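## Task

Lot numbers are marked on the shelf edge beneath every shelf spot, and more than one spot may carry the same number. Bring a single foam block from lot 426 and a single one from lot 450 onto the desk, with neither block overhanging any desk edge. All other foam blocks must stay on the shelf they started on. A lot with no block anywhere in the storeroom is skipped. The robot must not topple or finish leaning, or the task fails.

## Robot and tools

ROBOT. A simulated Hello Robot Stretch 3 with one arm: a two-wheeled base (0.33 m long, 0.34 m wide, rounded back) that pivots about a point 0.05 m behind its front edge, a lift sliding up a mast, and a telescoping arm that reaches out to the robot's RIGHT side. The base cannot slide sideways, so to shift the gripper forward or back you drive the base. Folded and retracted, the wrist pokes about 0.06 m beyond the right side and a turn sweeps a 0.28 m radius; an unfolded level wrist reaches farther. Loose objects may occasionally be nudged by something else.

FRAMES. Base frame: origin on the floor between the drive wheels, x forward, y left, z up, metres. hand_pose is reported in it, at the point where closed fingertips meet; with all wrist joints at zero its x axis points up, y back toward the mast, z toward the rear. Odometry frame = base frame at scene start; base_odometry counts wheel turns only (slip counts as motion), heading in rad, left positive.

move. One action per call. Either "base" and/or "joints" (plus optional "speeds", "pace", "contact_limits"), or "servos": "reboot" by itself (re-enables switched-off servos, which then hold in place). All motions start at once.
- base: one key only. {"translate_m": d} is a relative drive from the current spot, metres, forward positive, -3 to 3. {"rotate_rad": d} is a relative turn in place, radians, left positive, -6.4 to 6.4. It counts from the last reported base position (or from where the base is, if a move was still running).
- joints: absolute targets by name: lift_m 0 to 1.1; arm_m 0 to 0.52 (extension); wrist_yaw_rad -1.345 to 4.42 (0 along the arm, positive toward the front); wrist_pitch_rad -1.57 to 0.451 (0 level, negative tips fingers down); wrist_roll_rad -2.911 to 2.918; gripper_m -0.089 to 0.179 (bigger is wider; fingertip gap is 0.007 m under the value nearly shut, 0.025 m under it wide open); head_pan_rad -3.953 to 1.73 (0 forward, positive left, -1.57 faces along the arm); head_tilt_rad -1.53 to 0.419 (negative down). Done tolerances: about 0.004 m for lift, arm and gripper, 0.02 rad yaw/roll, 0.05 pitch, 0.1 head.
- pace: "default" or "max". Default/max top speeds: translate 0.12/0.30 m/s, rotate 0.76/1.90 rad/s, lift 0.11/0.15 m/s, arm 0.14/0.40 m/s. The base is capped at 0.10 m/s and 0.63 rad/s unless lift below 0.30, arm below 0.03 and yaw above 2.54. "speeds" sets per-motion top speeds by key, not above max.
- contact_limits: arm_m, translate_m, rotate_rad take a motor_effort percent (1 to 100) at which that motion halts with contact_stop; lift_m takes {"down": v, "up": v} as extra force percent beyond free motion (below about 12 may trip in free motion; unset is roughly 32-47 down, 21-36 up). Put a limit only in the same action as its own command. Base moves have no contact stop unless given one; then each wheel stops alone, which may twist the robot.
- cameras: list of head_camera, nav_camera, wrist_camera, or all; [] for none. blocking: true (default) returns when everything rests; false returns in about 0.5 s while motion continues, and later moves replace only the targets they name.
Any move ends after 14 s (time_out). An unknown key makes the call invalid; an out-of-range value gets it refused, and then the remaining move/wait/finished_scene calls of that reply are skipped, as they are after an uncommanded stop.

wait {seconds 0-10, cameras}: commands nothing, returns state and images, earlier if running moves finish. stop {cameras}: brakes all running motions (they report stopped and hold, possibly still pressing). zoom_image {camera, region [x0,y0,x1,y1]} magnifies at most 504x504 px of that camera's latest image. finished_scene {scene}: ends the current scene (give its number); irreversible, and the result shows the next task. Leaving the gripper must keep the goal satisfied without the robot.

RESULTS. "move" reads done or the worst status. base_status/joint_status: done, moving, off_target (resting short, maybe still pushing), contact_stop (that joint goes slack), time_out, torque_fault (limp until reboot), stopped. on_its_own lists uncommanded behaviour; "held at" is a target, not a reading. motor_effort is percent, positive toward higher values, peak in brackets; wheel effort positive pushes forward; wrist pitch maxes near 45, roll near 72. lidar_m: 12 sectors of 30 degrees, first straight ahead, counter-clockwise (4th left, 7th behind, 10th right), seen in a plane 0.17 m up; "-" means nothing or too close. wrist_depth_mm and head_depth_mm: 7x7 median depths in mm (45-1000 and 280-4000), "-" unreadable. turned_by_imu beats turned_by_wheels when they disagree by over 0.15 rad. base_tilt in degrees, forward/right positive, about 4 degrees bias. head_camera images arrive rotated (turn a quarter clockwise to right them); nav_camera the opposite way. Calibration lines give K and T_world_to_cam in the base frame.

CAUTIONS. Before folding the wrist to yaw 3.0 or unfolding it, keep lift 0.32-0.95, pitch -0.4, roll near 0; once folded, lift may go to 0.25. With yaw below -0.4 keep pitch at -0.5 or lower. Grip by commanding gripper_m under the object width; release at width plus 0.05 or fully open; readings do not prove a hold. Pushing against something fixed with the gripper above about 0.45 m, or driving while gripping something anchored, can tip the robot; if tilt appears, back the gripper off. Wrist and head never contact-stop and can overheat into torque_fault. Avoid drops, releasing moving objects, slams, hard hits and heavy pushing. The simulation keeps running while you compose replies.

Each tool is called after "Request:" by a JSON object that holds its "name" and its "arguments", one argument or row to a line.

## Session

Request:
{"name": "move", "arguments": {
  "joints": {"head_pan_rad": 0.0, "head_tilt_rad": -0.1}
}}

Request:
{"name": "move", "arguments": {
  "joints": {"head_pan_rad": -1.9, "head_tilt_rad": -0.1},
  "cameras": ["nav_camera"]
}}

Request:
{"name": "move", "arguments": {
  "joints": {"head_pan_rad": -3.6, "head_tilt_rad": -0.1},
  "cameras": ["nav_camera"]
}}

Scene clock: 0.63 s.
move: done
base_odometry: x=+0.000 y=+0.000 heading=+0.000
turned_by_wheels: +0.000
turned_by_imu: +0.000
base_tilt: forward=-0.3 right=-1.3
lidar_m: 0.85 0.78 0.78 0.97 1.18 1.17 1.58 1.49 1.14 1.38 3.14 1.31
head_depth_mm: 1945 1331 1349 1375 1405 1426 1447 / 1850 1168 1184 1207 1228 1244 1267 / 1703 1043 1062 1075 1091 1107 1130 / 937 946 955 969 985 997 1014 / 850 861 872 883 893 904 918 / 785 794 801 809 820 831 839 / 729 735 743 749 758 766 776
base_status: not commanded
joint_positions: lift_m=+0.306 arm_m=+0.001 wrist_yaw_rad=+2.853 wrist_pitch_rad=-0.337 wrist_roll_rad=+0.000 gripper_m=+0.037 head_pan_rad=+0.000 head_tilt_rad=-0.096
joint_status: all done
measured_speeds: all 0
motor_effort: left_wheel=-0.4(0.5) right_wheel=+0.2(0.8) lift_m=+26.0(27.0) arm_m=-7.7(7.7) wrist_yaw_rad=-1.2(1.2) wrist_pitch_rad=+2.1(2.1) wrist_roll_rad=+0.1(0.3) gripper_m=+0.6(1.0) head_pan_rad=-0.4(1.5) head_tilt_rad=-1.6(6.5)
hand_pose: x=+0.0453 y=+0.0786 z=+0.3376 quat_wxyz=(+0.218, +0.707, +0.017, +0.673) (m; base frame)
wrist_depth_mm: 137 - - 957 786 688 602 / 137 - - - 846 719 634 / 146 - - - 909 765 670 / 155 207 905 892 892 812 699 / 170 182 744 679 702 709 702 / 588 195 127 575 129 588 583 / 512 203 320 510 488 501 505
pictures: head_camera (sideways), nav_camera (sideways), wrist_camera
camera_calibration:
head_camera: T_world_to_cam=[[-0.0434061, -0.0462818, -0.997985, 1.31493], [0.0517237, 0.997483, -0.0485082, 0.0624818], [0.997718, -0.053725, -0.040903, 0.00268492], [0, 0, 0, 1]] pos_world=[0.0511654, -0.00132297, 1.31542]
nav_camera: T_world_to_cam=[[0.0694336, 0.0170405, 0.997441, -1.2559], [0.0112729, -0.999804, 0.0162961, 0.0288858], [0.997523, 0.0101126, -0.069612, 0.0377169], [0, 0, 0, 1]] pos_world=[0.0492523, 0.0498998, 1.25484]
wrist_camera: T_world_to_cam=[[0.96874, -0.247076, -0.0222935, -0.0102663], [-0.145323, -0.492353, -0.858178, 0.367539], [0.201059, 0.834591, -0.512868, 0.264588], [0, 0, 0, 1]] pos_world=[0.0101595, -0.0424007, 0.450884]

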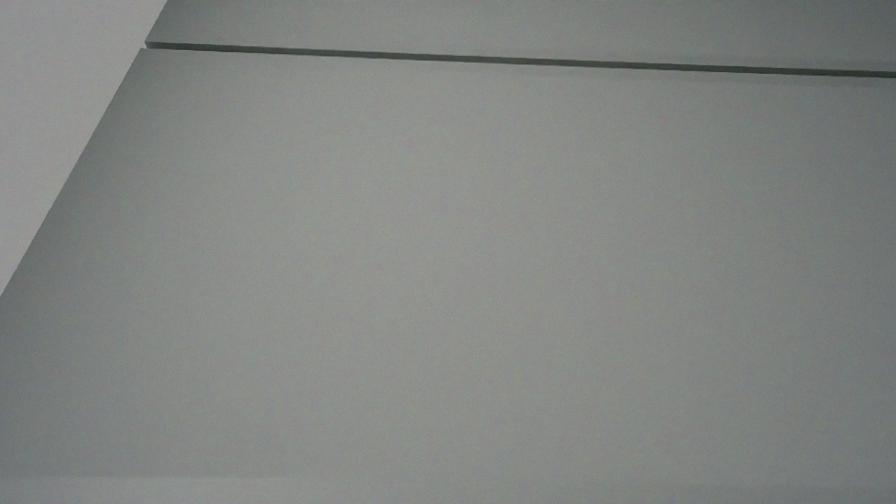

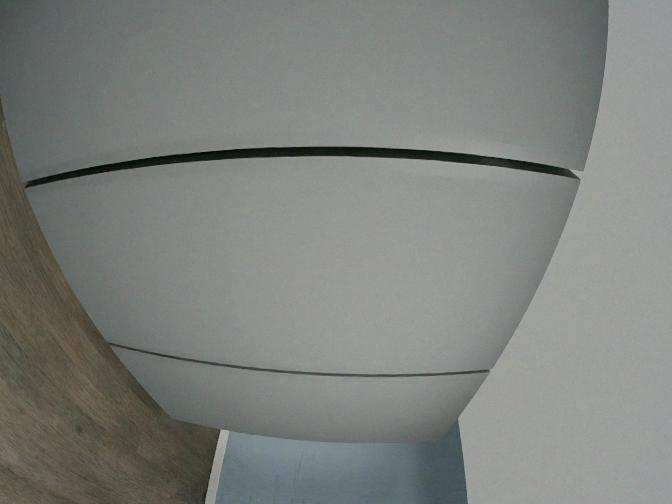

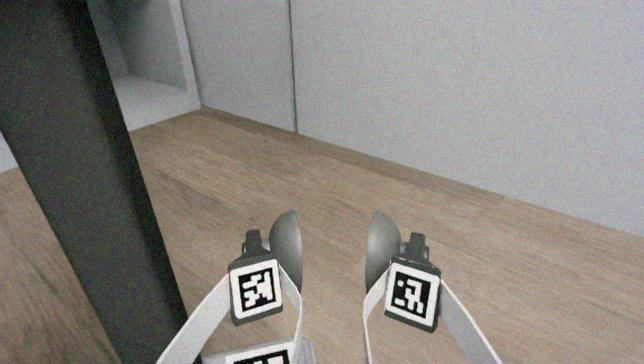

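Scene clock: 3.00 s.
move: done
base_odometry: x=+0.000 y=+0.000 heading=+0.000
turned_by_wheels: +0.000
turned_by_imu: +0.000
base_tilt: forward=-0.1 right=-1.3
lidar_m: 0.85 0.78 0.78 0.97 1.18 1.17 1.58 1.49 1.14 1.38 3.12 1.32
head_depth_mm: 1425 1435 1442 1451 1458 1462 1468 / 1513 1532 1526 1541 1542 1424 1558 / 1607 1619 1635 1642 1646 1324 1004 / 1705 1732 1746 1756 1771 1314 908 / 1822 1857 1872 1878 1896 1307 944 / 1937 2001 2028 2035 2013 1294 1041 / 2020 2185 2195 2213 2154 1293 1599
base_status: not commanded
joint_positions: lift_m=+0.306 arm_m=+0.001 wrist_yaw_rad=+2.853 wrist_pitch_rad=-0.337 wrist_roll_rad=+0.000 gripper_m=+0.037 head_pan_rad=-1.909 head_tilt_rad=-0.100
joint_status: all done
measured_speeds: translate_m=+0.000 rotate_rad=+0.000 lift_m=+0.000 arm_m=+0.000 wrist_yaw_rad=+0.000 wrist_pitch_rad=+0.000 wrist_roll_rad=+0.000 head_pan_rad=+0.024 head_tilt_rad=+0.000
motor_effort: left_wheel=-0.3(0.5) right_wheel=-0.1(1.2) lift_m=+26.7(27.3) arm_m=-12.2(12.8) wrist_yaw_rad=-0.3(2.2) wrist_pitch_rad=+2.2(2.2) wrist_roll_rad=+0.0(0.3) gripper_m=+0.5(0.9) head_pan_rad=+3.2(5.7) head_tilt_rad=-1.7(4.4)
hand_pose: x=+0.0453 y=+0.0786 z=+0.3376 quat_wxyz=(+0.218, +0.707, +0.017, +0.673) (m; base frame)
wrist_depth_mm: 138 - - 958 793 687 611 / 137 - - - 853 718 627 / 146 - - - 917 768 666 / 155 209 912 915 884 803 696 / 171 182 752 694 716 710 694 / 585 194 127 576 129 586 586 / 518 204 317 508 492 508 503
pictures: nav_camera (sideways)
camera_calibration:
nav_camera: T_world_to_cam=[[-0.00827198, -0.074986, 0.99715, -1.25504], [-0.947086, 0.320567, 0.0162501, 0.0347919], [-0.320872, -0.944253, -0.0736699, 0.0510417], [0, 0, 0, 1]] pos_world=[0.0389471, -0.0570672, 1.25466]

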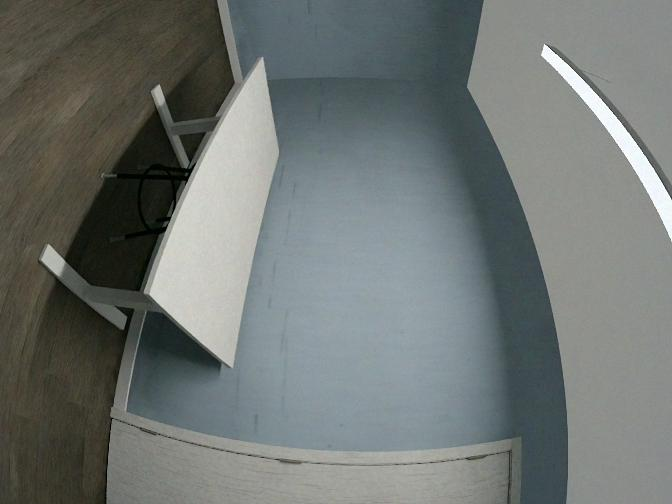

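Scene clock: 5.27 s.
move: done
base_odometry: x=+0.000 y=+0.000 heading=+0.000
turned_by_wheels: +0.000
turned_by_imu: +0.000
base_tilt: forward=-0.5 right=-1.3
lidar_m: 0.85 0.78 0.78 0.97 1.18 1.17 1.58 1.49 1.14 1.39 3.13 1.32
head_depth_mm: 1467 1247 1194 1486 1214 1506 1216 / 1549 1200 1206 1147 1145 1147 1159 / 1637 1517 1632 1649 1633 1643 1379 / 1714 1532 1717 1736 1708 1729 1674 / 1803 1538 1795 1821 1813 1718 1732 / 1884 1610 1667 1754 1671 1681 1729 / 1949 1507 1515 1534 1560 1538 1606
base_status: not commanded
joint_positions: lift_m=+0.306 arm_m=+0.001 wrist_yaw_rad=+2.853 wrist_pitch_rad=-0.337 wrist_roll_rad=+0.000 gripper_m=+0.037 head_pan_rad=-3.609 head_tilt_rad=-0.100
joint_status: all done
measured_speeds: translate_m=+0.000 rotate_rad=+0.000 lift_m=+0.000 arm_m=+0.000 wrist_yaw_rad=+0.000 wrist_pitch_rad=+0.000 wrist_roll_rad=+0.000 head_pan_rad=+0.024 head_tilt_rad=+0.000
motor_effort: left_wheel=+0.1(0.8) right_wheel=+0.4(1.5) lift_m=+26.2(27.1) arm_m=-12.1(13.0) wrist_yaw_rad=-0.5(1.9) wrist_pitch_rad=+2.1(2.1) wrist_roll_rad=+0.2(0.3) gripper_m=+0.2(0.9) head_pan_rad=+3.4(4.8) head_tilt_rad=-1.9(8.4)
hand_pose: x=+0.0453 y=+0.0786 z=+0.3376 quat_wxyz=(+0.218, +0.707, +0.017, +0.673) (m; base frame)
wrist_depth_mm: 138 - - 952 789 682 596 / 137 - - - 867 728 634 / 146 - - - 923 771 671 / 155 208 907 896 882 802 699 / 170 182 751 687 713 706 694 / 581 195 127 576 130 583 585 / 519 205 319 508 491 502 500
pictures: nav_camera (sideways)
camera_calibration:
nav_camera: T_world_to_cam=[[-0.0735384, 0.0179911, 0.99713, -1.25461], [0.439961, 0.89787, 0.0162469, 0.0263349], [-0.895001, 0.439893, -0.0739433, 0.0548998], [0, 0, 0, 1]] pos_world=[-0.0547133, -0.0252234, 1.25465]

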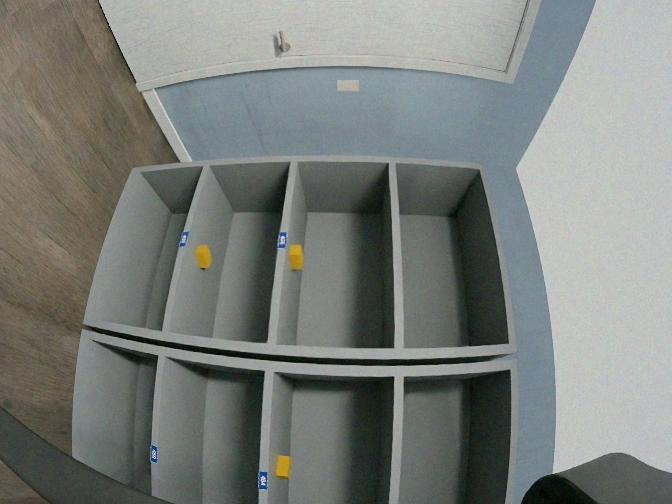

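Request:
{"name": "zoom_image", "arguments": {
  "camera": "nav_camera",
  "region": [165, 220, 225, 280]
}}

Request:
{"name": "zoom_image", "arguments": {
  "camera": "nav_camera",
  "region": [265, 220, 325, 280]
}}

Request:
{"name": "zoom_image", "arguments": {
  "camera": "nav_camera",
  "region": [245, 440, 305, 500]
}}

Request:
{"name": "zoom_image", "arguments": {
  "camera": "nav_camera",
  "region": [125, 425, 185, 485]
}}

Scaled by 8.400 from the camera's 672x504 image, which has a finer 792x594 frame.

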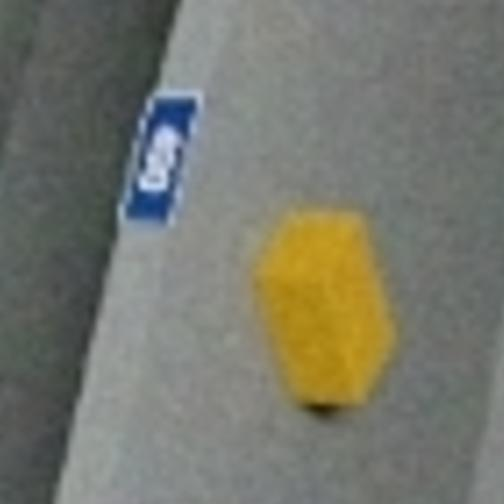

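Scaled by 8.400 from the camera's 672x504 image, which has a finer 792x594 frame.

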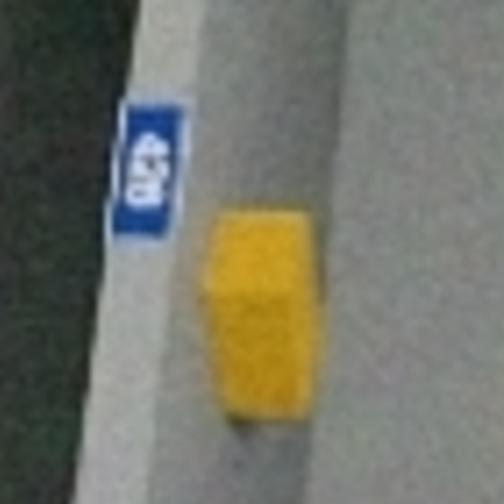

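Scaled by 8.400 from the camera's 672x504 image, which has a finer 792x594 frame.

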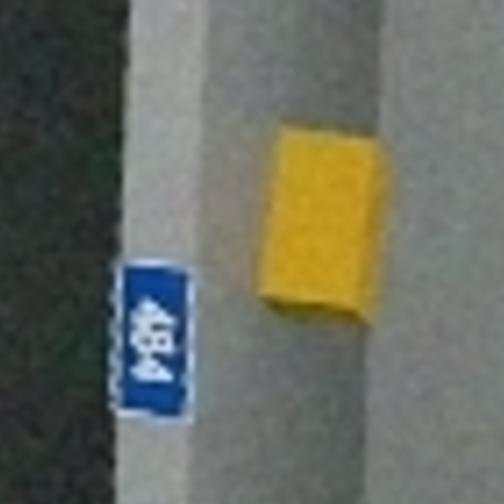

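Scaled by 8.400 from the camera's 672x504 image, which has a finer 792x594 frame.

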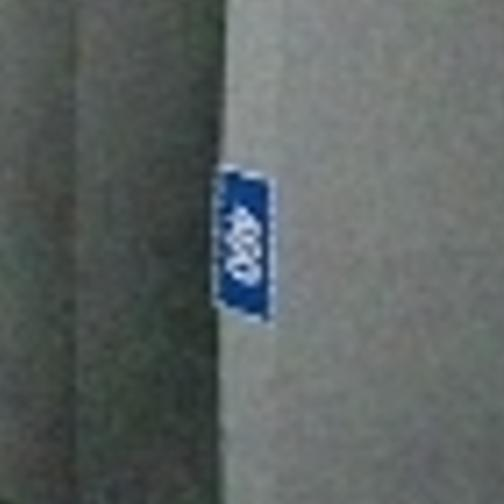

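Request:
{"name": "move", "arguments": {
  "joints": {"head_pan_rad": -3.85, "head_tilt_rad": -0.35},
  "cameras": ["head_camera"]
}}

Scene clock: 68.83 s.
move: done
base_odometry: x=+0.000 y=+0.000 heading=+0.000
turned_by_wheels: +0.000
turned_by_imu: +0.000
base_tilt: forward=-0.3 right=-1.4
lidar_m: 0.85 0.78 0.78 0.97 1.18 1.17 1.58 1.49 1.14 1.38 3.14 1.31
head_depth_mm: 1342 - - - - - - / 1365 1413 1526 1547 1678 1667 - / 1351 1338 1537 1524 1585 1735 1448 / 1036 1081 1144 1217 1337 1399 1441 / 1448 1509 1622 1729 1557 1787 1476 / 1468 1531 1659 1771 1549 1773 1471 / 1494 1560 1670 1798 1629 1769 1459
base_status: not commanded
joint_positions: lift_m=+0.306 arm_m=+0.001 wrist_yaw_rad=+2.853 wrist_pitch_rad=-0.337 wrist_roll_rad=+0.000 gripper_m=+0.037 head_pan_rad=-3.850 head_tilt_rad=-0.357
joint_status: all done
measured_speeds: all 0
motor_effort: left_wheel=-0.1(0.9) right_wheel=+0.3(1.2) lift_m=+27.0(27.0) arm_m=-12.7(12.8) wrist_yaw_rad=-0.5(1.3) wrist_pitch_rad=+2.0(2.1) wrist_roll_rad=-0.1(0.3) gripper_m=+0.7(1.0) head_pan_rad=-3.1(4.5) head_tilt_rad=-2.5(7.4)
hand_pose: x=+0.0453 y=+0.0786 z=+0.3376 quat_wxyz=(+0.218, +0.707, +0.017, +0.673) (m; base frame)
wrist_depth_mm: 138 - - 949 797 682 606 / 137 - - - 841 722 626 / 146 - - - 910 776 666 / 155 209 901 898 894 800 701 / 171 182 753 693 718 712 694 / 586 195 127 570 129 585 591 / 519 205 319 511 492 503 501
pictures: head_camera (sideways)
camera_calibration:
head_camera: T_world_to_cam=[[0.257642, -0.159886, -0.95292, 1.25409], [-0.67759, -0.73297, -0.0602188, 0.082158], [-0.688834, 0.661205, -0.297181, 0.346561], [0, 0, 0, 1]] pos_world=[-0.0287135, 0.0315834, 1.30299]

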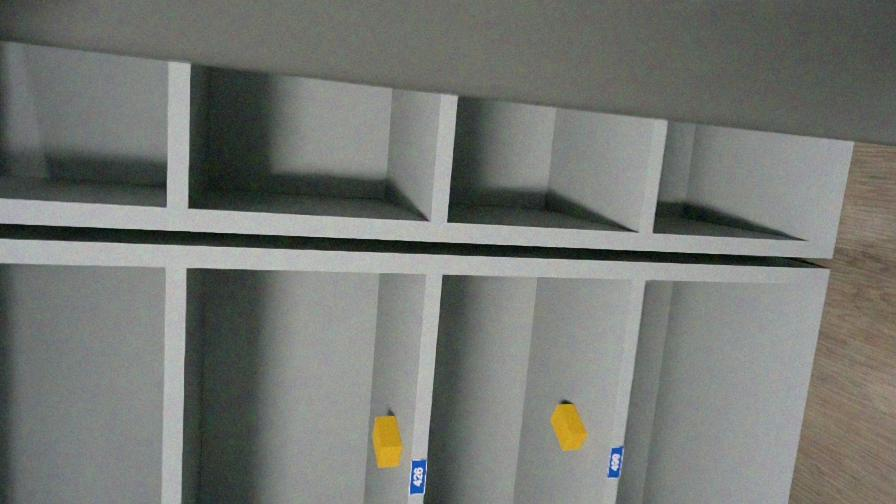

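Request:
{"name": "zoom_image", "arguments": {
  "camera": "head_camera",
  "region": [380, 440, 460, 504]
}}

Request:
{"name": "zoom_image", "arguments": {
  "camera": "head_camera",
  "region": [580, 430, 660, 490]
}}

Scaled by 6.300 from the camera's 896x504 image, which has a finer 1280x720 frame.

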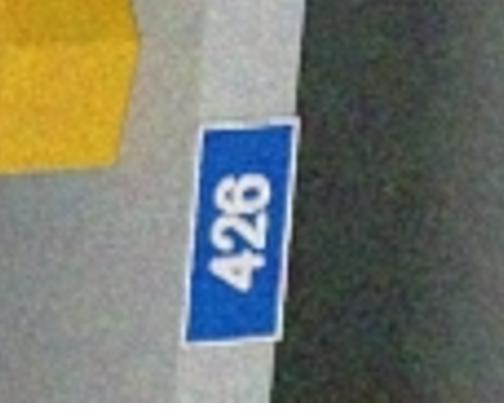

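Scaled by 6.300 from the camera's 896x504 image, which has a finer 1280x720 frame.

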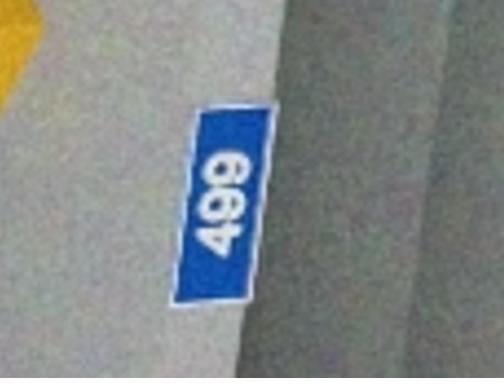

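Request:
{"name": "move", "arguments": {
  "base": {"rotate_rad": -0.14},
  "joints": {"lift_m": 0.28},
  "pace": "max",
  "cameras": []
}}

Request:
{"name": "move", "arguments": {
  "base": {"translate_m": -0.807},
  "joints": {"head_pan_rad": -1.57, "head_tilt_rad": -0.35},
  "pace": "max",
  "cameras": []
}}

Request:
{"name": "move", "arguments": {
  "base": {"rotate_rad": -2.345},
  "pace": "max",
  "cameras": ["head_camera", "nav_camera"]
}}

Scene clock: 170.10 s.
move: done
base_odometry: x=+0.000 y=+0.000 heading=-0.140
turned_by_wheels: -0.140
turned_by_imu: -0.137
base_tilt: forward=-0.3 right=-1.2
lidar_m: 0.91 0.78 0.78 0.88 1.37 1.17 1.58 1.49 1.14 1.38 2.05 1.64
head_depth_mm: 1375 - - - - - - / 1387 1442 1555 1600 1706 1827 - / 1389 1438 1558 1579 1611 1754 1453 / 1394 1448 1559 1549 1599 1740 1451 / 1012 1071 1135 1203 1284 1374 1432 / 1407 1465 1584 1673 1566 1716 1450 / 1418 1470 1581 1683 1554 1778 1459
base_status: done
joint_positions: lift_m=+0.280 arm_m=+0.001 wrist_yaw_rad=+2.853 wrist_pitch_rad=-0.339 wrist_roll_rad=+0.000 gripper_m=+0.037 head_pan_rad=-3.850 head_tilt_rad=-0.350
joint_status: all done
measured_speeds: all 0
motor_effort: left_wheel=+4.4(13.3) right_wheel=-8.6(14.1) lift_m=+25.2(26.3) arm_m=-11.8(12.5) wrist_yaw_rad=-1.1(1.4) wrist_pitch_rad=+2.2(2.4) wrist_roll_rad=+0.1(0.3) gripper_m=+0.3(1.1) head_pan_rad=-2.5(2.6) head_tilt_rad=+4.8(5.6)
hand_pose: x=+0.0452 y=+0.0785 z=+0.3109 quat_wxyz=(+0.218, +0.706, +0.018, +0.673) (m; base frame)
wrist_depth_mm: 138 - - 873 761 678 611 / 137 - - 948 824 712 639 / 146 - - 997 858 767 679 / 155 206 860 848 829 787 728 / 172 182 716 644 669 656 659 / 549 195 127 524 129 551 547 / 483 206 287 450 462 474 471
pictures: none
No camera images: "cameras" was empty.

Scene clock: 174.10 s.
move: done
base_odometry: x=-0.799 y=+0.112 heading=-0.140
turned_by_wheels: +0.000
turned_by_imu: +0.000
base_tilt: forward=-0.3 right=-1.2
lidar_m: 1.56 1.33 1.33 0.68 0.66 1.03 0.78 0.95 0.95 1.08 1.16 2.81
head_depth_mm: 870 902 938 974 1022 1062 1119 / 962 974 1013 1052 1111 1174 1237 / 1043 1090 1140 1197 1263 1335 1379 / 1140 1201 1264 1333 1410 1502 1493 / 1263 1330 1407 1500 1557 1699 1487 / 1414 1497 1599 1669 1432 1861 1476 / 1601 1719 1851 1867 1243 1286 1353
base_status: done
joint_positions: lift_m=+0.280 arm_m=+0.001 wrist_yaw_rad=+2.853 wrist_pitch_rad=-0.339 wrist_roll_rad=+0.000 gripper_m=+0.037 head_pan_rad=-1.569 head_tilt_rad=-0.349
joint_status: all done
measured_speeds: all 0
motor_effort: left_wheel=-2.9(14.2) right_wheel=-2.7(14.4) lift_m=+26.0(29.5) arm_m=-12.0(12.6) wrist_yaw_rad=-0.1(1.8) wrist_pitch_rad=+2.1(2.4) wrist_roll_rad=+0.0(0.3) gripper_m=+0.4(1.2) head_pan_rad=-3.3(5.1) head_tilt_rad=+2.4(9.4)
hand_pose: x=+0.0452 y=+0.0785 z=+0.3109 quat_wxyz=(+0.218, +0.706, +0.018, +0.673) (m; base frame)
wrist_depth_mm: 138 637 - - - - - / 137 666 - - - - - / 146 684 - - - - - / 155 206 856 852 830 825 836 / 172 183 700 647 669 657 664 / 554 195 127 526 130 555 557 / 485 205 287 449 462 474 467
pictures: none
No camera images: "cameras" was empty.

Scene clock: 176.63 s.
move: done
base_odometry: x=-0.799 y=+0.112 heading=-2.484
turned_by_wheels: -2.345
turned_by_imu: -2.301
base_tilt: forward=-0.3 right=-1.2
lidar_m: 0.95 0.99 1.16 2.35 1.86 1.38 1.33 1.39 0.67 1.03 0.77 0.97
head_depth_mm: 856 848 942 916 669 889 843 / 855 924 979 1022 662 1104 893 / 854 924 976 1013 696 1140 885 / 856 923 979 1010 690 1137 886 / 514 924 977 1015 675 1128 854 / 526 922 979 1016 679 1121 873 / 538 923 980 1014 671 1112 869
base_status: done
joint_positions: lift_m=+0.280 arm_m=+0.001 wrist_yaw_rad=+2.853 wrist_pitch_rad=-0.339 wrist_roll_rad=+0.000 gripper_m=+0.037 head_pan_rad=-1.570 head_tilt_rad=-0.349
joint_status: not commanded
measured_speeds: all 0
motor_effort: left_wheel=+5.4(15.3) right_wheel=-9.5(15.5) lift_m=+24.6(26.0) arm_m=-11.6(13.1) wrist_yaw_rad=-0.8(2.0) wrist_pitch_rad=+2.2(2.4) wrist_roll_rad=+0.0(0.4) gripper_m=+0.1(1.1) head_pan_rad=-2.5(3.8) head_tilt_rad=+2.1(3.7)
hand_pose: x=+0.0452 y=+0.0785 z=+0.3109 quat_wxyz=(+0.218, +0.706, +0.018, +0.673) (m; base frame)
wrist_depth_mm: 138 - - - - - 973 / 137 - - - - - 983 / 146 - - - - - 977 / 155 206 856 848 839 837 817 / 172 182 710 643 662 665 664 / 547 195 127 522 129 557 547 / 476 205 288 449 461 469 469
pictures: head_camera (sideways), nav_camera (sideways)
camera_calibration:
head_camera: T_world_to_cam=[[-0.0464668, 0.292367, -0.955176, 1.25889], [0.997507, -0.0372631, -0.0599318, 0.0715667], [-0.0531149, -0.95558, -0.289907, 0.333216], [0, 0, 0, 1]] pos_world=[0.00480702, -0.0469777, 1.30335]
nav_camera: T_world_to_cam=[[0.0172414, -0.317445, 0.94812, -1.19105], [-0.999794, -0.0156387, 0.012945, 0.039421], [0.010718, -0.948148, -0.317649, 0.366589], [0, 0, 0, 1]] pos_world=[0.056019, -0.0298944, 1.24519]

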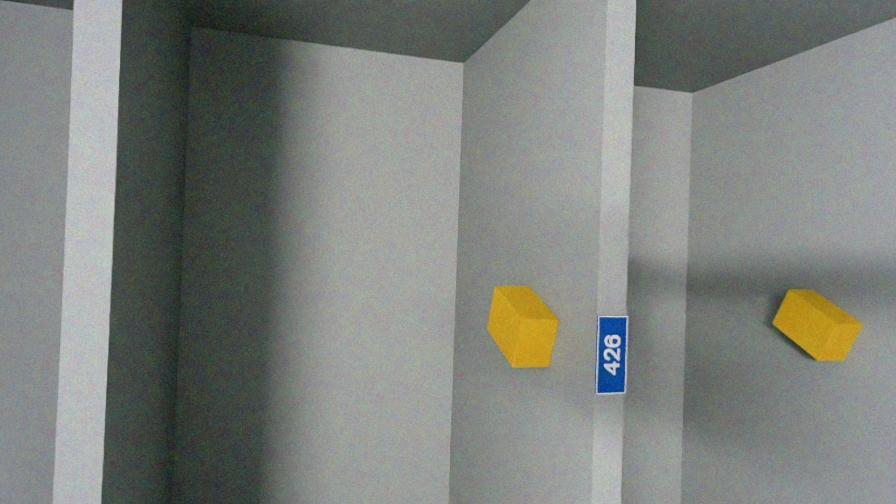

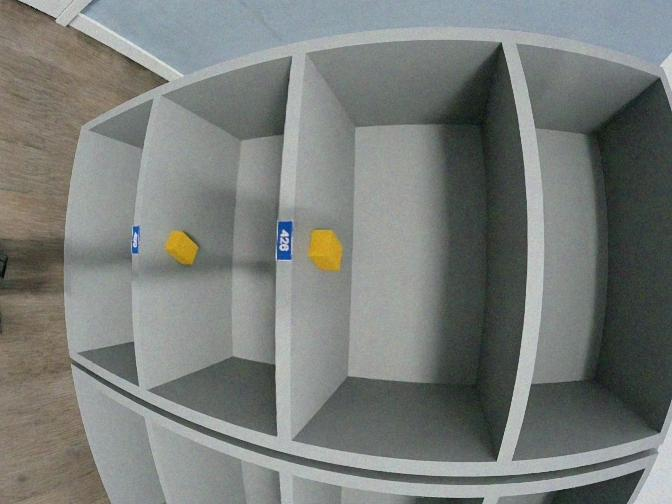

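Request:
{"name": "zoom_image", "arguments": {
  "camera": "head_camera",
  "region": [460, 270, 580, 390]
}}

Request:
{"name": "zoom_image", "arguments": {
  "camera": "nav_camera",
  "region": [120, 430, 300, 504]
}}

Scaled by 4.200 from the camera's 896x504 image, which has a finer 1280x720 frame.

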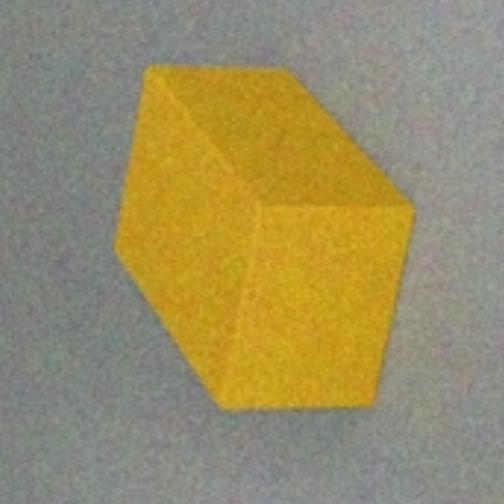

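Scaled by 2.800 from the camera's 672x504 image, which has a finer 792x594 frame.

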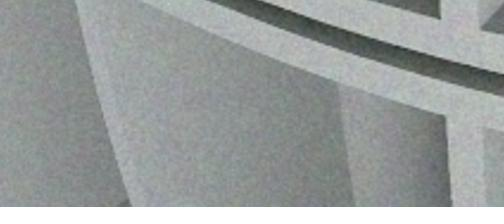

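Request:
{"name": "move", "arguments": {
  "base": {"translate_m": 0.191},
  "joints": {"lift_m": 0.9, "wrist_pitch_rad": -0.4},
  "pace": "max",
  "cameras": []
}}

Request:
{"name": "move", "arguments": {
  "joints": {"wrist_yaw_rad": -0.37, "wrist_pitch_rad": -0.3, "gripper_m": 0.179, "lift_m": 0.94},
  "speeds": {"wrist_yaw_rad": 2.0},
  "cameras": []
}}

Request:
{"name": "move", "arguments": {
  "joints": {"lift_m": 1.01},
  "pace": "max",
  "cameras": []
}}

Request:
{"name": "move", "arguments": {
  "joints": {"arm_m": 0.21, "head_pan_rad": -1.0},
  "speeds": {"arm_m": 0.2},
  "cameras": ["wrist_camera"]
}}

Scene clock: 249.80 s.
move: done
base_odometry: x=-0.950 y=-0.004 heading=-2.484
turned_by_wheels: +0.000
turned_by_imu: +0.000
base_tilt: forward=-0.2 right=-1.2
lidar_m: 0.76 0.79 1.09 1.61 2.13 1.58 1.52 0.82 0.78 1.03 0.67 0.78
head_depth_mm: 860 924 982 1025 668 1153 898 / 858 927 984 1024 662 1154 892 / 858 927 982 1014 680 1144 861 / 857 924 982 1015 691 1138 882 / 516 926 983 1011 683 1128 877 / 527 926 982 1014 678 1120 873 / 540 854 922 886 671 989 869
base_status: done
joint_positions: lift_m=+0.900 arm_m=+0.001 wrist_yaw_rad=+2.853 wrist_pitch_rad=-0.413 wrist_roll_rad=+0.000 gripper_m=+0.037 head_pan_rad=-1.570 head_tilt_rad=-0.349
joint_status: all done
measured_speeds: all 0
motor_effort: left_wheel=+5.8(13.3) right_wheel=+0.2(10.3) lift_m=+27.2(33.7) arm_m=-7.5(10.7) wrist_yaw_rad=-0.5(2.2) wrist_pitch_rad=+2.0(5.9) wrist_roll_rad=-0.1(0.3) gripper_m=+0.5(1.0) head_pan_rad=-2.0(3.2) head_tilt_rad=-1.1(1.7)
hand_pose: x=+0.0428 y=+0.0701 z=+0.9138 quat_wxyz=(+0.243, +0.705, +0.044, +0.664) (m; base frame)
wrist_depth_mm: 137 - - - - - 771 / 139 - - - - - 753 / 149 - - - - - 801 / 163 181 - - - - 811 / - 192 - - - - 825 / - 211 127 - 130 - 845 / - 226 - - - - 861
pictures: none
No camera images: "cameras" was empty.

Scene clock: 252.40 s.
move: done
base_odometry: x=-0.950 y=-0.004 heading=-2.484
turned_by_wheels: +0.000
turned_by_imu: +0.000
base_tilt: forward=-0.3 right=-1.2
lidar_m: 0.76 0.79 1.09 1.61 2.13 1.57 1.52 0.82 0.78 1.03 0.67 0.78
head_depth_mm: 860 924 980 1021 668 1161 961 / 859 924 980 1023 663 1147 - / 857 924 980 1015 678 1145 - / 855 925 979 1014 689 1134 828 / 516 923 979 1012 683 1128 878 / 528 922 978 1015 676 1118 873 / 542 854 924 884 671 989 870
base_status: not commanded
joint_positions: lift_m=+0.940 arm_m=+0.001 wrist_yaw_rad=-0.367 wrist_pitch_rad=-0.321 wrist_roll_rad=+0.000 gripper_m=+0.179 head_pan_rad=-1.570 head_tilt_rad=-0.349
joint_status: all done
measured_speeds: all 0
motor_effort: left_wheel=+6.0(6.6) right_wheel=+0.4(1.1) lift_m=+23.2(31.5) arm_m=-6.2(8.3) wrist_yaw_rad=-2.7(6.9) wrist_pitch_rad=+3.5(6.2) wrist_roll_rad=+0.1(0.3) gripper_m=+0.1(83.4) head_pan_rad=-1.9(2.4) head_tilt_rad=-2.1(2.4)
hand_pose: x=-0.1060 y=-0.3653 z=+0.9749 quat_wxyz=(+0.666, -0.016, -0.707, -0.239) (m; base frame)
wrist_depth_mm: 628 659 699 755 697 561 446 / 414 410 407 401 400 437 476 / 302 320 341 364 814 593 526 / 750 - - - 899 607 - / 688 148 875 868 849 672 858 / 116 142 737 721 731 697 121 / 118 623 626 631 669 781 110
pictures: none
No camera images: "cameras" was empty.

Scene clock: 253.63 s.
move: done
base_odometry: x=-0.950 y=-0.004 heading=-2.484
turned_by_wheels: +0.000
turned_by_imu: +0.000
base_tilt: forward=-0.3 right=-1.3
lidar_m: 0.76 0.79 1.09 1.61 2.13 1.57 1.52 0.82 0.78 1.04 0.67 0.78
head_depth_mm: 858 922 979 1023 757 - - / 855 926 981 1024 701 - - / 859 926 982 1017 683 - - / 856 921 981 1015 690 1011 880 / 516 927 981 1016 683 1128 875 / 527 925 979 1015 677 1120 874 / 541 851 923 883 670 990 870
base_status: not commanded
joint_positions: lift_m=+1.010 arm_m=+0.001 wrist_yaw_rad=-0.367 wrist_pitch_rad=-0.320 wrist_roll_rad=+0.000 gripper_m=+0.179 head_pan_rad=-1.570 head_tilt_rad=-0.349
joint_status: all done
measured_speeds: all 0
motor_effort: left_wheel=+6.3(6.7) right_wheel=+0.3(0.9) lift_m=+24.7(32.4) arm_m=-5.6(6.8) wrist_yaw_rad=-3.1(4.0) wrist_pitch_rad=+3.3(3.5) wrist_roll_rad=-0.1(0.3) gripper_m=+0.8(1.2) head_pan_rad=-1.5(2.1) head_tilt_rad=-2.6(2.8)
hand_pose: x=-0.1061 y=-0.3654 z=+1.0451 quat_wxyz=(+0.666, -0.016, -0.707, -0.239) (m; base frame)
wrist_depth_mm: 633 671 722 783 744 559 444 / 654 685 723 700 695 562 476 / 464 463 435 455 448 480 523 / 342 354 375 402 865 618 - / 337 146 - - 916 670 960 / 116 141 838 844 824 723 121 / 118 703 716 720 714 756 110
pictures: none
No camera images: "cameras" was empty.

Scene clock: 256.37 s.
move: done
base_odometry: x=-0.950 y=-0.004 heading=-2.484
turned_by_wheels: +0.000
turned_by_imu: +0.000
base_tilt: forward=-0.4 right=-1.3
lidar_m: 0.76 0.79 1.09 1.61 2.13 1.57 1.52 0.83 0.78 1.04 0.67 0.78
head_depth_mm: 777 900 957 984 668 1088 898 / 631 724 833 908 700 1108 890 / 552 593 651 715 723 882 864 / 1073 1127 1180 1252 1326 769 831 / 1038 1094 1161 1243 1324 1422 1430 / 916 960 1010 1068 1131 1202 1279 / 819 855 895 933 987 1038 1099
base_status: not commanded
joint_positions: lift_m=+1.010 arm_m=+0.210 wrist_yaw_rad=-0.367 wrist_pitch_rad=-0.320 wrist_roll_rad=+0.000 gripper_m=+0.179 head_pan_rad=-0.998 head_tilt_rad=-0.349
joint_status: all done
measured_speeds: all 0
motor_effort: left_wheel=+6.2(6.7) right_wheel=+0.9(0.9) lift_m=+26.2(26.7) arm_m=+12.3(15.3) wrist_yaw_rad=-2.6(4.1) wrist_pitch_rad=+3.4(3.4) wrist_roll_rad=+0.2(0.4) gripper_m=+0.7(1.1) head_pan_rad=-2.9(5.6) head_tilt_rad=-3.2(4.1)
hand_pose: x=-0.1061 y=-0.5748 z=+1.0451 quat_wxyz=(+0.666, -0.016, -0.707, -0.239) (m; base frame)
wrist_depth_mm: 460 487 524 574 616 563 435 / 486 523 565 600 633 566 443 / 464 459 459 483 446 445 418 / 339 338 319 314 332 330 325 / 268 266 265 262 262 261 272 / 119 141 219 217 225 232 121 / 118 182 192 203 696 698 111
pictures: wrist_camera
camera_calibration:
wrist_camera: T_world_to_cam=[[-0.946439, 0.322157, -0.0216436, 0.114025], [0.178431, 0.465977, -0.866619, 1.22504], [-0.269102, -0.824064, -0.498501, 0.184931], [0, 0, 0, 1]] pos_world=[-0.060903, -0.455181, 1.1563]

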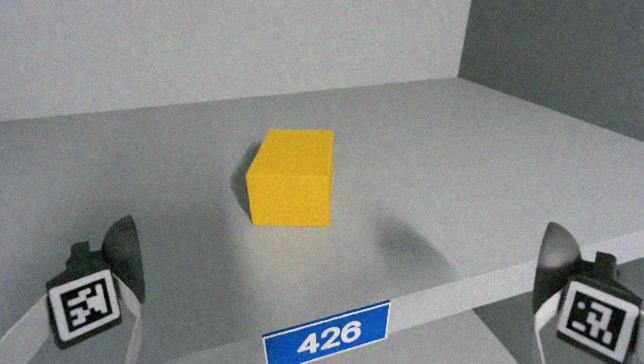

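Request:
{"name": "move", "arguments": {
  "base": {"translate_m": 0.0344},
  "joints": {"arm_m": 0.2235, "lift_m": 0.988},
  "cameras": ["wrist_camera"]
}}

Request:
{"name": "move", "arguments": {
  "base": {"translate_m": -0.0427},
  "joints": {"arm_m": 0.3325},
  "contact_limits": {"arm_m": 40},
  "cameras": ["wrist_camera"]
}}

Scene clock: 291.67 s.
move: done
base_odometry: x=-0.978 y=-0.025 heading=-2.484
turned_by_wheels: +0.000
turned_by_imu: +0.000
base_tilt: forward=-0.3 right=-1.2
lidar_m: 0.72 0.75 1.07 1.08 2.18 1.61 1.56 0.81 0.80 1.03 0.65 0.75
head_depth_mm: 690 813 943 987 665 1084 895 / 560 651 741 835 699 1059 890 / 542 571 608 648 684 782 834 / 1067 1126 1190 1260 1332 1424 1448 / 996 1049 1112 1191 1267 1360 1401 / 875 920 967 1019 1075 1147 1223 / 782 816 854 894 940 992 1051
base_status: done
joint_positions: lift_m=+0.988 arm_m=+0.224 wrist_yaw_rad=-0.368 wrist_pitch_rad=-0.320 wrist_roll_rad=+0.000 gripper_m=+0.179 head_pan_rad=-1.000 head_tilt_rad=-0.350
joint_status: all done
measured_speeds: all 0
motor_effort: left_wheel=+7.2(11.0) right_wheel=+3.6(8.5) lift_m=+27.0(27.6) arm_m=+11.8(14.0) wrist_yaw_rad=-1.9(4.3) wrist_pitch_rad=+3.3(3.4) wrist_roll_rad=+0.3(0.3) gripper_m=+0.7(1.1) head_pan_rad=-3.0(3.7) head_tilt_rad=-3.0(4.0)
hand_pose: x=-0.1062 y=-0.5883 z=+1.0231 quat_wxyz=(+0.666, -0.016, -0.707, -0.239) (m; base frame)
wrist_depth_mm: 451 482 513 556 602 603 466 / 479 511 540 571 600 570 475 / 404 400 392 342 382 382 378 / 294 291 289 260 284 283 282 / 232 221 229 227 226 226 234 / 119 142 189 188 194 206 121 / 118 158 167 183 645 667 110
pictures: wrist_camera
camera_calibration:
wrist_camera: T_world_to_cam=[[-0.946362, 0.322383, -0.0216436, 0.117984], [0.178543, 0.465934, -0.866619, 1.21225], [-0.269298, -0.823999, -0.498501, 0.162856], [0, 0, 0, 1]] pos_world=[-0.0609269, -0.468673, 1.1343]

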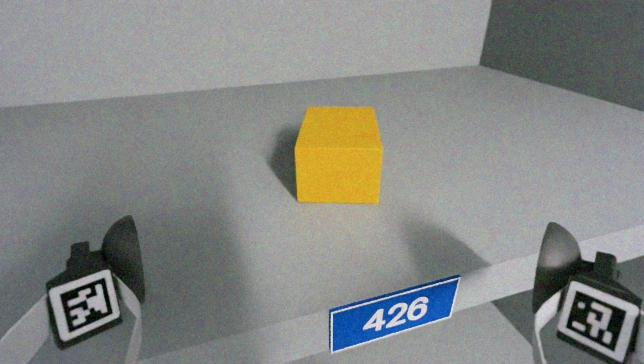

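Scene clock: 293.70 s.
move: done
base_odometry: x=-0.944 y=+0.001 heading=-2.484
turned_by_wheels: +0.000
turned_by_imu: +0.000
base_tilt: forward=-0.3 right=-1.3
lidar_m: 0.76 0.80 1.09 1.61 2.12 1.56 1.51 0.82 0.77 1.04 0.67 0.79
head_depth_mm: 806 907 959 986 665 1084 894 / 652 748 861 932 698 1105 890 / 555 612 672 737 740 910 881 / 1069 1116 1174 1235 722 782 835 / 1057 1113 1180 1255 1344 1435 1447 / 928 973 1023 1082 1140 1218 1297 / 828 863 903 949 998 1052 1110
base_status: done
joint_positions: lift_m=+0.988 arm_m=+0.333 wrist_yaw_rad=-0.368 wrist_pitch_rad=-0.320 wrist_roll_rad=+0.000 gripper_m=+0.179 head_pan_rad=-1.000 head_tilt_rad=-0.350
joint_status: all done
measured_speeds: all 0
motor_effort: left_wheel=-3.6(8.9) right_wheel=-6.7(12.3) lift_m=+27.5(29.4) arm_m=+12.3(14.2) wrist_yaw_rad=-2.2(4.0) wrist_pitch_rad=+3.3(3.4) wrist_roll_rad=-0.3(0.3) gripper_m=+0.5(1.2) head_pan_rad=-3.3(3.6) head_tilt_rad=-3.6(3.9)
contact_limits: arm_m 40 (drawing in: default 31, maximum 55; extending or still: default 39, maximum 69)
hand_pose: x=-0.1062 y=-0.6973 z=+1.0231 quat_wxyz=(+0.666, -0.016, -0.707, -0.239) (m; base frame)
wrist_depth_mm: 366 386 411 449 484 514 429 / 386 409 440 487 511 530 438 / 398 393 391 389 386 382 376 / 291 290 287 319 285 283 282 / 230 220 227 - 225 226 223 / 119 142 182 - 180 180 121 / 118 157 161 155 155 159 110
pictures: wrist_camera
camera_calibration:
wrist_camera: T_world_to_cam=[[-0.946325, 0.32249, -0.0216436, 0.153176], [0.178595, 0.465914, -0.866619, 1.26304], [-0.269392, -0.823969, -0.498501, 0.0730529], [0, 0, 0, 1]] pos_world=[-0.0609383, -0.577672, 1.13431]

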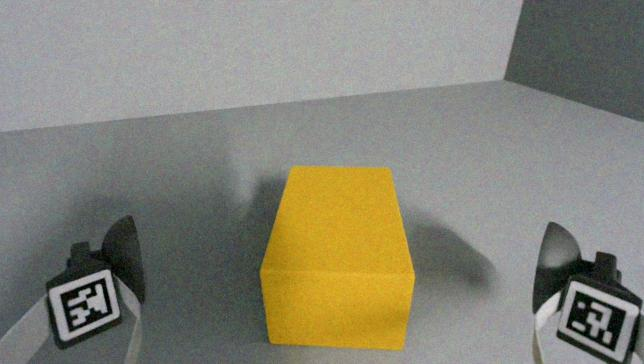

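Request:
{"name": "move", "arguments": {
  "joints": {"gripper_m": 0.06, "head_pan_rad": -2.6, "head_tilt_rad": -0.45},
  "cameras": []
}}

Request:
{"name": "move", "arguments": {
  "joints": {"gripper_m": 0.02},
  "cameras": ["wrist_camera", "head_camera"]
}}

Request:
{"name": "move", "arguments": {
  "joints": {"lift_m": 1.055},
  "speeds": {"lift_m": 0.06},
  "cameras": ["wrist_camera"]
}}

Scene clock: 316.00 s.
move: done
base_odometry: x=-0.944 y=+0.001 heading=-2.484
turned_by_wheels: +0.000
turned_by_imu: +0.000
base_tilt: forward=-0.3 right=-1.3
lidar_m: 0.76 0.79 1.09 1.61 2.12 1.56 1.52 0.82 0.77 1.04 0.67 0.79
head_depth_mm: 1279 1349 1430 1528 1646 1709 - / 1325 1423 1520 1627 1751 1808 - / 1341 1443 1528 1675 1834 1857 - / 1394 1533 1581 1750 1571 - - / 1200 1559 1555 1726 1395 - - / 792 1357 1208 884 901 - - / 631 670 716 766 833 - -
base_status: not commanded
joint_positions: lift_m=+0.988 arm_m=+0.333 wrist_yaw_rad=-0.368 wrist_pitch_rad=-0.320 wrist_roll_rad=+0.000 gripper_m=+0.060 head_pan_rad=-2.608 head_tilt_rad=-0.452
joint_status: all done
measured_speeds: translate_m=+0.000 rotate_rad=+0.000 lift_m=+0.000 arm_m=+0.000 wrist_yaw_rad=+0.000 wrist_pitch_rad=+0.000 wrist_roll_rad=+0.000 head_pan_rad=+0.024 head_tilt_rad=+0.000
motor_effort: left_wheel=-3.6(4.3) right_wheel=-6.0(7.0) lift_m=+23.1(24.4) arm_m=+0.0(5.4) wrist_yaw_rad=-2.7(4.2) wrist_pitch_rad=+3.3(3.5) wrist_roll_rad=+0.0(0.3) gripper_m=-2.3(84.5) head_pan_rad=+3.6(5.6) head_tilt_rad=-0.8(7.7)
contact_limits: arm_m 40 (drawing in: default 31, maximum 55; extending or still: default 39, maximum 69)
hand_pose: x=-0.1062 y=-0.6973 z=+1.0231 quat_wxyz=(+0.666, -0.016, -0.707, -0.239) (m; base frame)
wrist_depth_mm: 365 384 411 450 484 516 430 / 384 410 441 480 513 528 431 / 396 393 391 391 386 380 379 / 292 289 286 318 285 282 281 / 230 229 162 - 154 223 223 / 190 190 128 - 127 186 186 / 162 152 156 156 151 150 158
pictures: none
No camera images: "cameras" was empty.

Scene clock: 316.93 s.
move: done
base_odometry: x=-0.944 y=+0.001 heading=-2.484
turned_by_wheels: +0.000
turned_by_imu: +0.000
base_tilt: forward=-0.3 right=-1.1
lidar_m: 0.77 0.80 1.09 1.61 2.12 1.56 1.51 0.82 0.77 1.03 0.67 0.79
head_depth_mm: 1275 1351 1437 1523 1646 1710 - / 1319 1418 1524 1626 1747 1799 - / 1340 1441 1528 1676 1835 1864 - / 1397 1538 1585 1749 1570 - - / 1206 1554 1551 1732 1391 - - / 789 1347 1203 867 889 - - / 627 667 718 766 835 - -
base_status: not commanded
joint_positions: lift_m=+0.988 arm_m=+0.333 wrist_yaw_rad=-0.368 wrist_pitch_rad=-0.320 wrist_roll_rad=+0.000 gripper_m=+0.021 head_pan_rad=-2.602 head_tilt_rad=-0.452
joint_status: all done
measured_speeds: all 0
motor_effort: left_wheel=-4.1(4.1) right_wheel=-6.3(6.6) lift_m=+23.5(24.3) arm_m=-1.6(1.9) wrist_yaw_rad=-1.8(3.9) wrist_pitch_rad=+3.3(3.4) wrist_roll_rad=+0.0(0.3) gripper_m=-14.4(86.3) head_pan_rad=+3.2(4.0) head_tilt_rad=-0.4(1.7)
contact_limits: arm_m 40 (drawing in: default 31, maximum 55; extending or still: default 39, maximum 69)
hand_pose: x=-0.1062 y=-0.6973 z=+1.0231 quat_wxyz=(+0.666, -0.016, -0.707, -0.239) (m; base frame)
wrist_depth_mm: 362 387 412 449 484 517 426 / 386 412 441 478 511 532 433 / 396 396 389 388 383 379 375 / 291 290 288 317 285 283 282 / 230 228 219 - 158 224 223 / 190 190 128 - 126 186 186 / 162 157 156 156 151 151 159
pictures: head_camera (sideways), wrist_camera
camera_calibration:
head_camera: T_world_to_cam=[[0.309575, 0.239373, -0.920252, 1.21113], [0.485471, -0.871944, -0.0634939, 0.0793194], [-0.817607, -0.427099, -0.386141, 0.46312], [0, 0, 0, 1]] pos_world=[-0.0347916, -0.0229508, 1.29841]
wrist_camera: T_world_to_cam=[[-0.946308, 0.32254, -0.0216436, 0.1532], [0.17862, 0.465904, -0.866619, 1.26303], [-0.269435, -0.823955, -0.498501, 0.073058], [0, 0, 0, 1]] pos_world=[-0.0609435, -0.57767, 1.1343]

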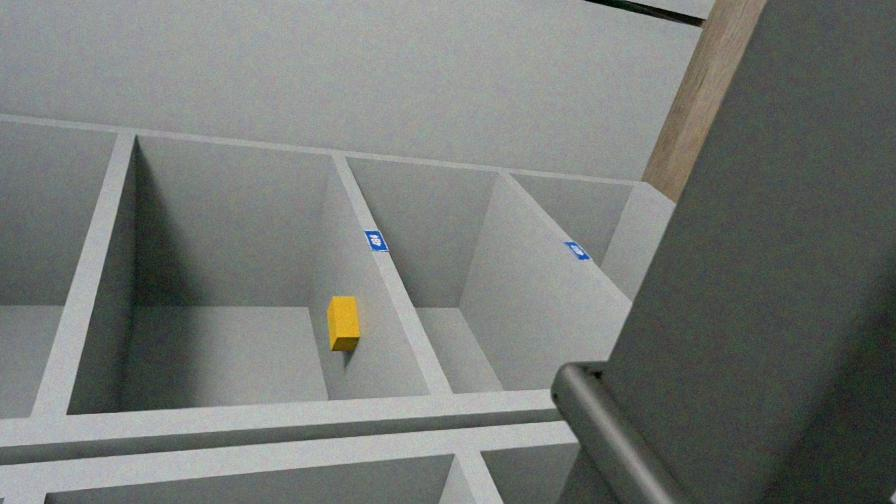

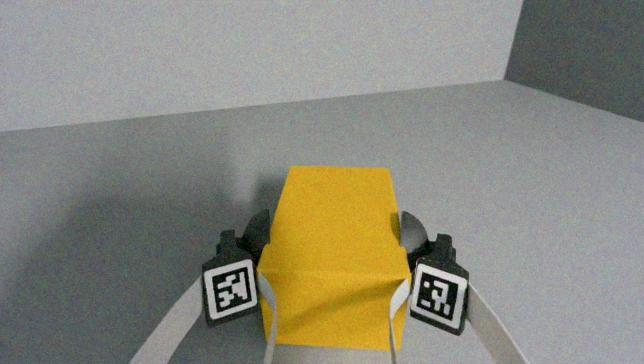

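Scene clock: 318.63 s.
move: done
base_odometry: x=-0.944 y=+0.001 heading=-2.484
turned_by_wheels: +0.000
turned_by_imu: +0.000
base_tilt: forward=-0.4 right=-1.1
lidar_m: 0.76 0.80 1.09 1.61 2.12 1.56 1.51 0.82 0.77 1.04 0.67 0.79
head_depth_mm: 1275 1356 1433 - - - - / 1321 1422 1511 - - - 1313 / 1336 1444 1519 - - - 1341 / 1393 1540 1600 - - - 1367 / 1192 1549 1607 - - - 1329 / 791 1345 - - - 1003 1097 / 626 666 - - - 951 1108
base_status: not commanded
joint_positions: lift_m=+1.055 arm_m=+0.333 wrist_yaw_rad=-0.368 wrist_pitch_rad=-0.320 wrist_roll_rad=+0.000 gripper_m=+0.021 head_pan_rad=-2.600 head_tilt_rad=-0.452
joint_status: all done
measured_speeds: all 0
motor_effort: left_wheel=-3.6(4.0) right_wheel=-6.3(6.9) lift_m=+29.1(33.9) arm_m=-5.9(6.1) wrist_yaw_rad=-3.1(3.7) wrist_pitch_rad=+3.2(3.5) wrist_roll_rad=+0.1(0.3) gripper_m=-14.5(15.3) head_pan_rad=+3.4(4.2) head_tilt_rad=+2.1(2.7)
contact_limits: arm_m 40 (drawing in: default 31, maximum 55; extending or still: default 39, maximum 69)
hand_pose: x=-0.1062 y=-0.6973 z=+1.0901 quat_wxyz=(+0.666, -0.016, -0.707, -0.239) (m; base frame)
wrist_depth_mm: 364 386 414 445 484 517 428 / 384 411 439 483 527 551 432 / 411 439 474 512 542 533 443 / 423 428 425 472 419 418 414 / 339 339 158 - 154 333 330 / 280 280 127 - 126 274 274 / 238 107 224 223 223 227 234
pictures: wrist_camera
camera_calibration:
wrist_camera: T_world_to_cam=[[-0.946308, 0.32254, -0.0216436, 0.154651], [0.17862, 0.465905, -0.866619, 1.3211], [-0.269435, -0.823954, -0.498501, 0.106458], [0, 0, 0, 1]] pos_world=[-0.0609435, -0.57767, 1.2013]

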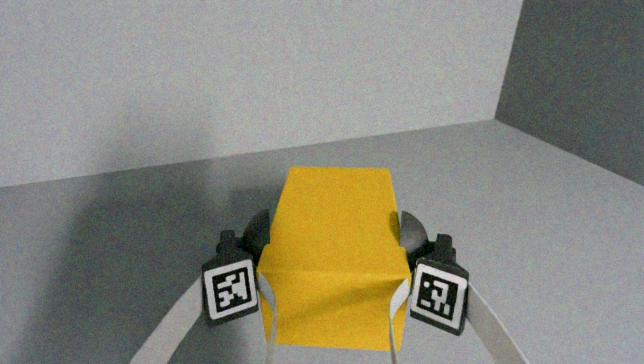

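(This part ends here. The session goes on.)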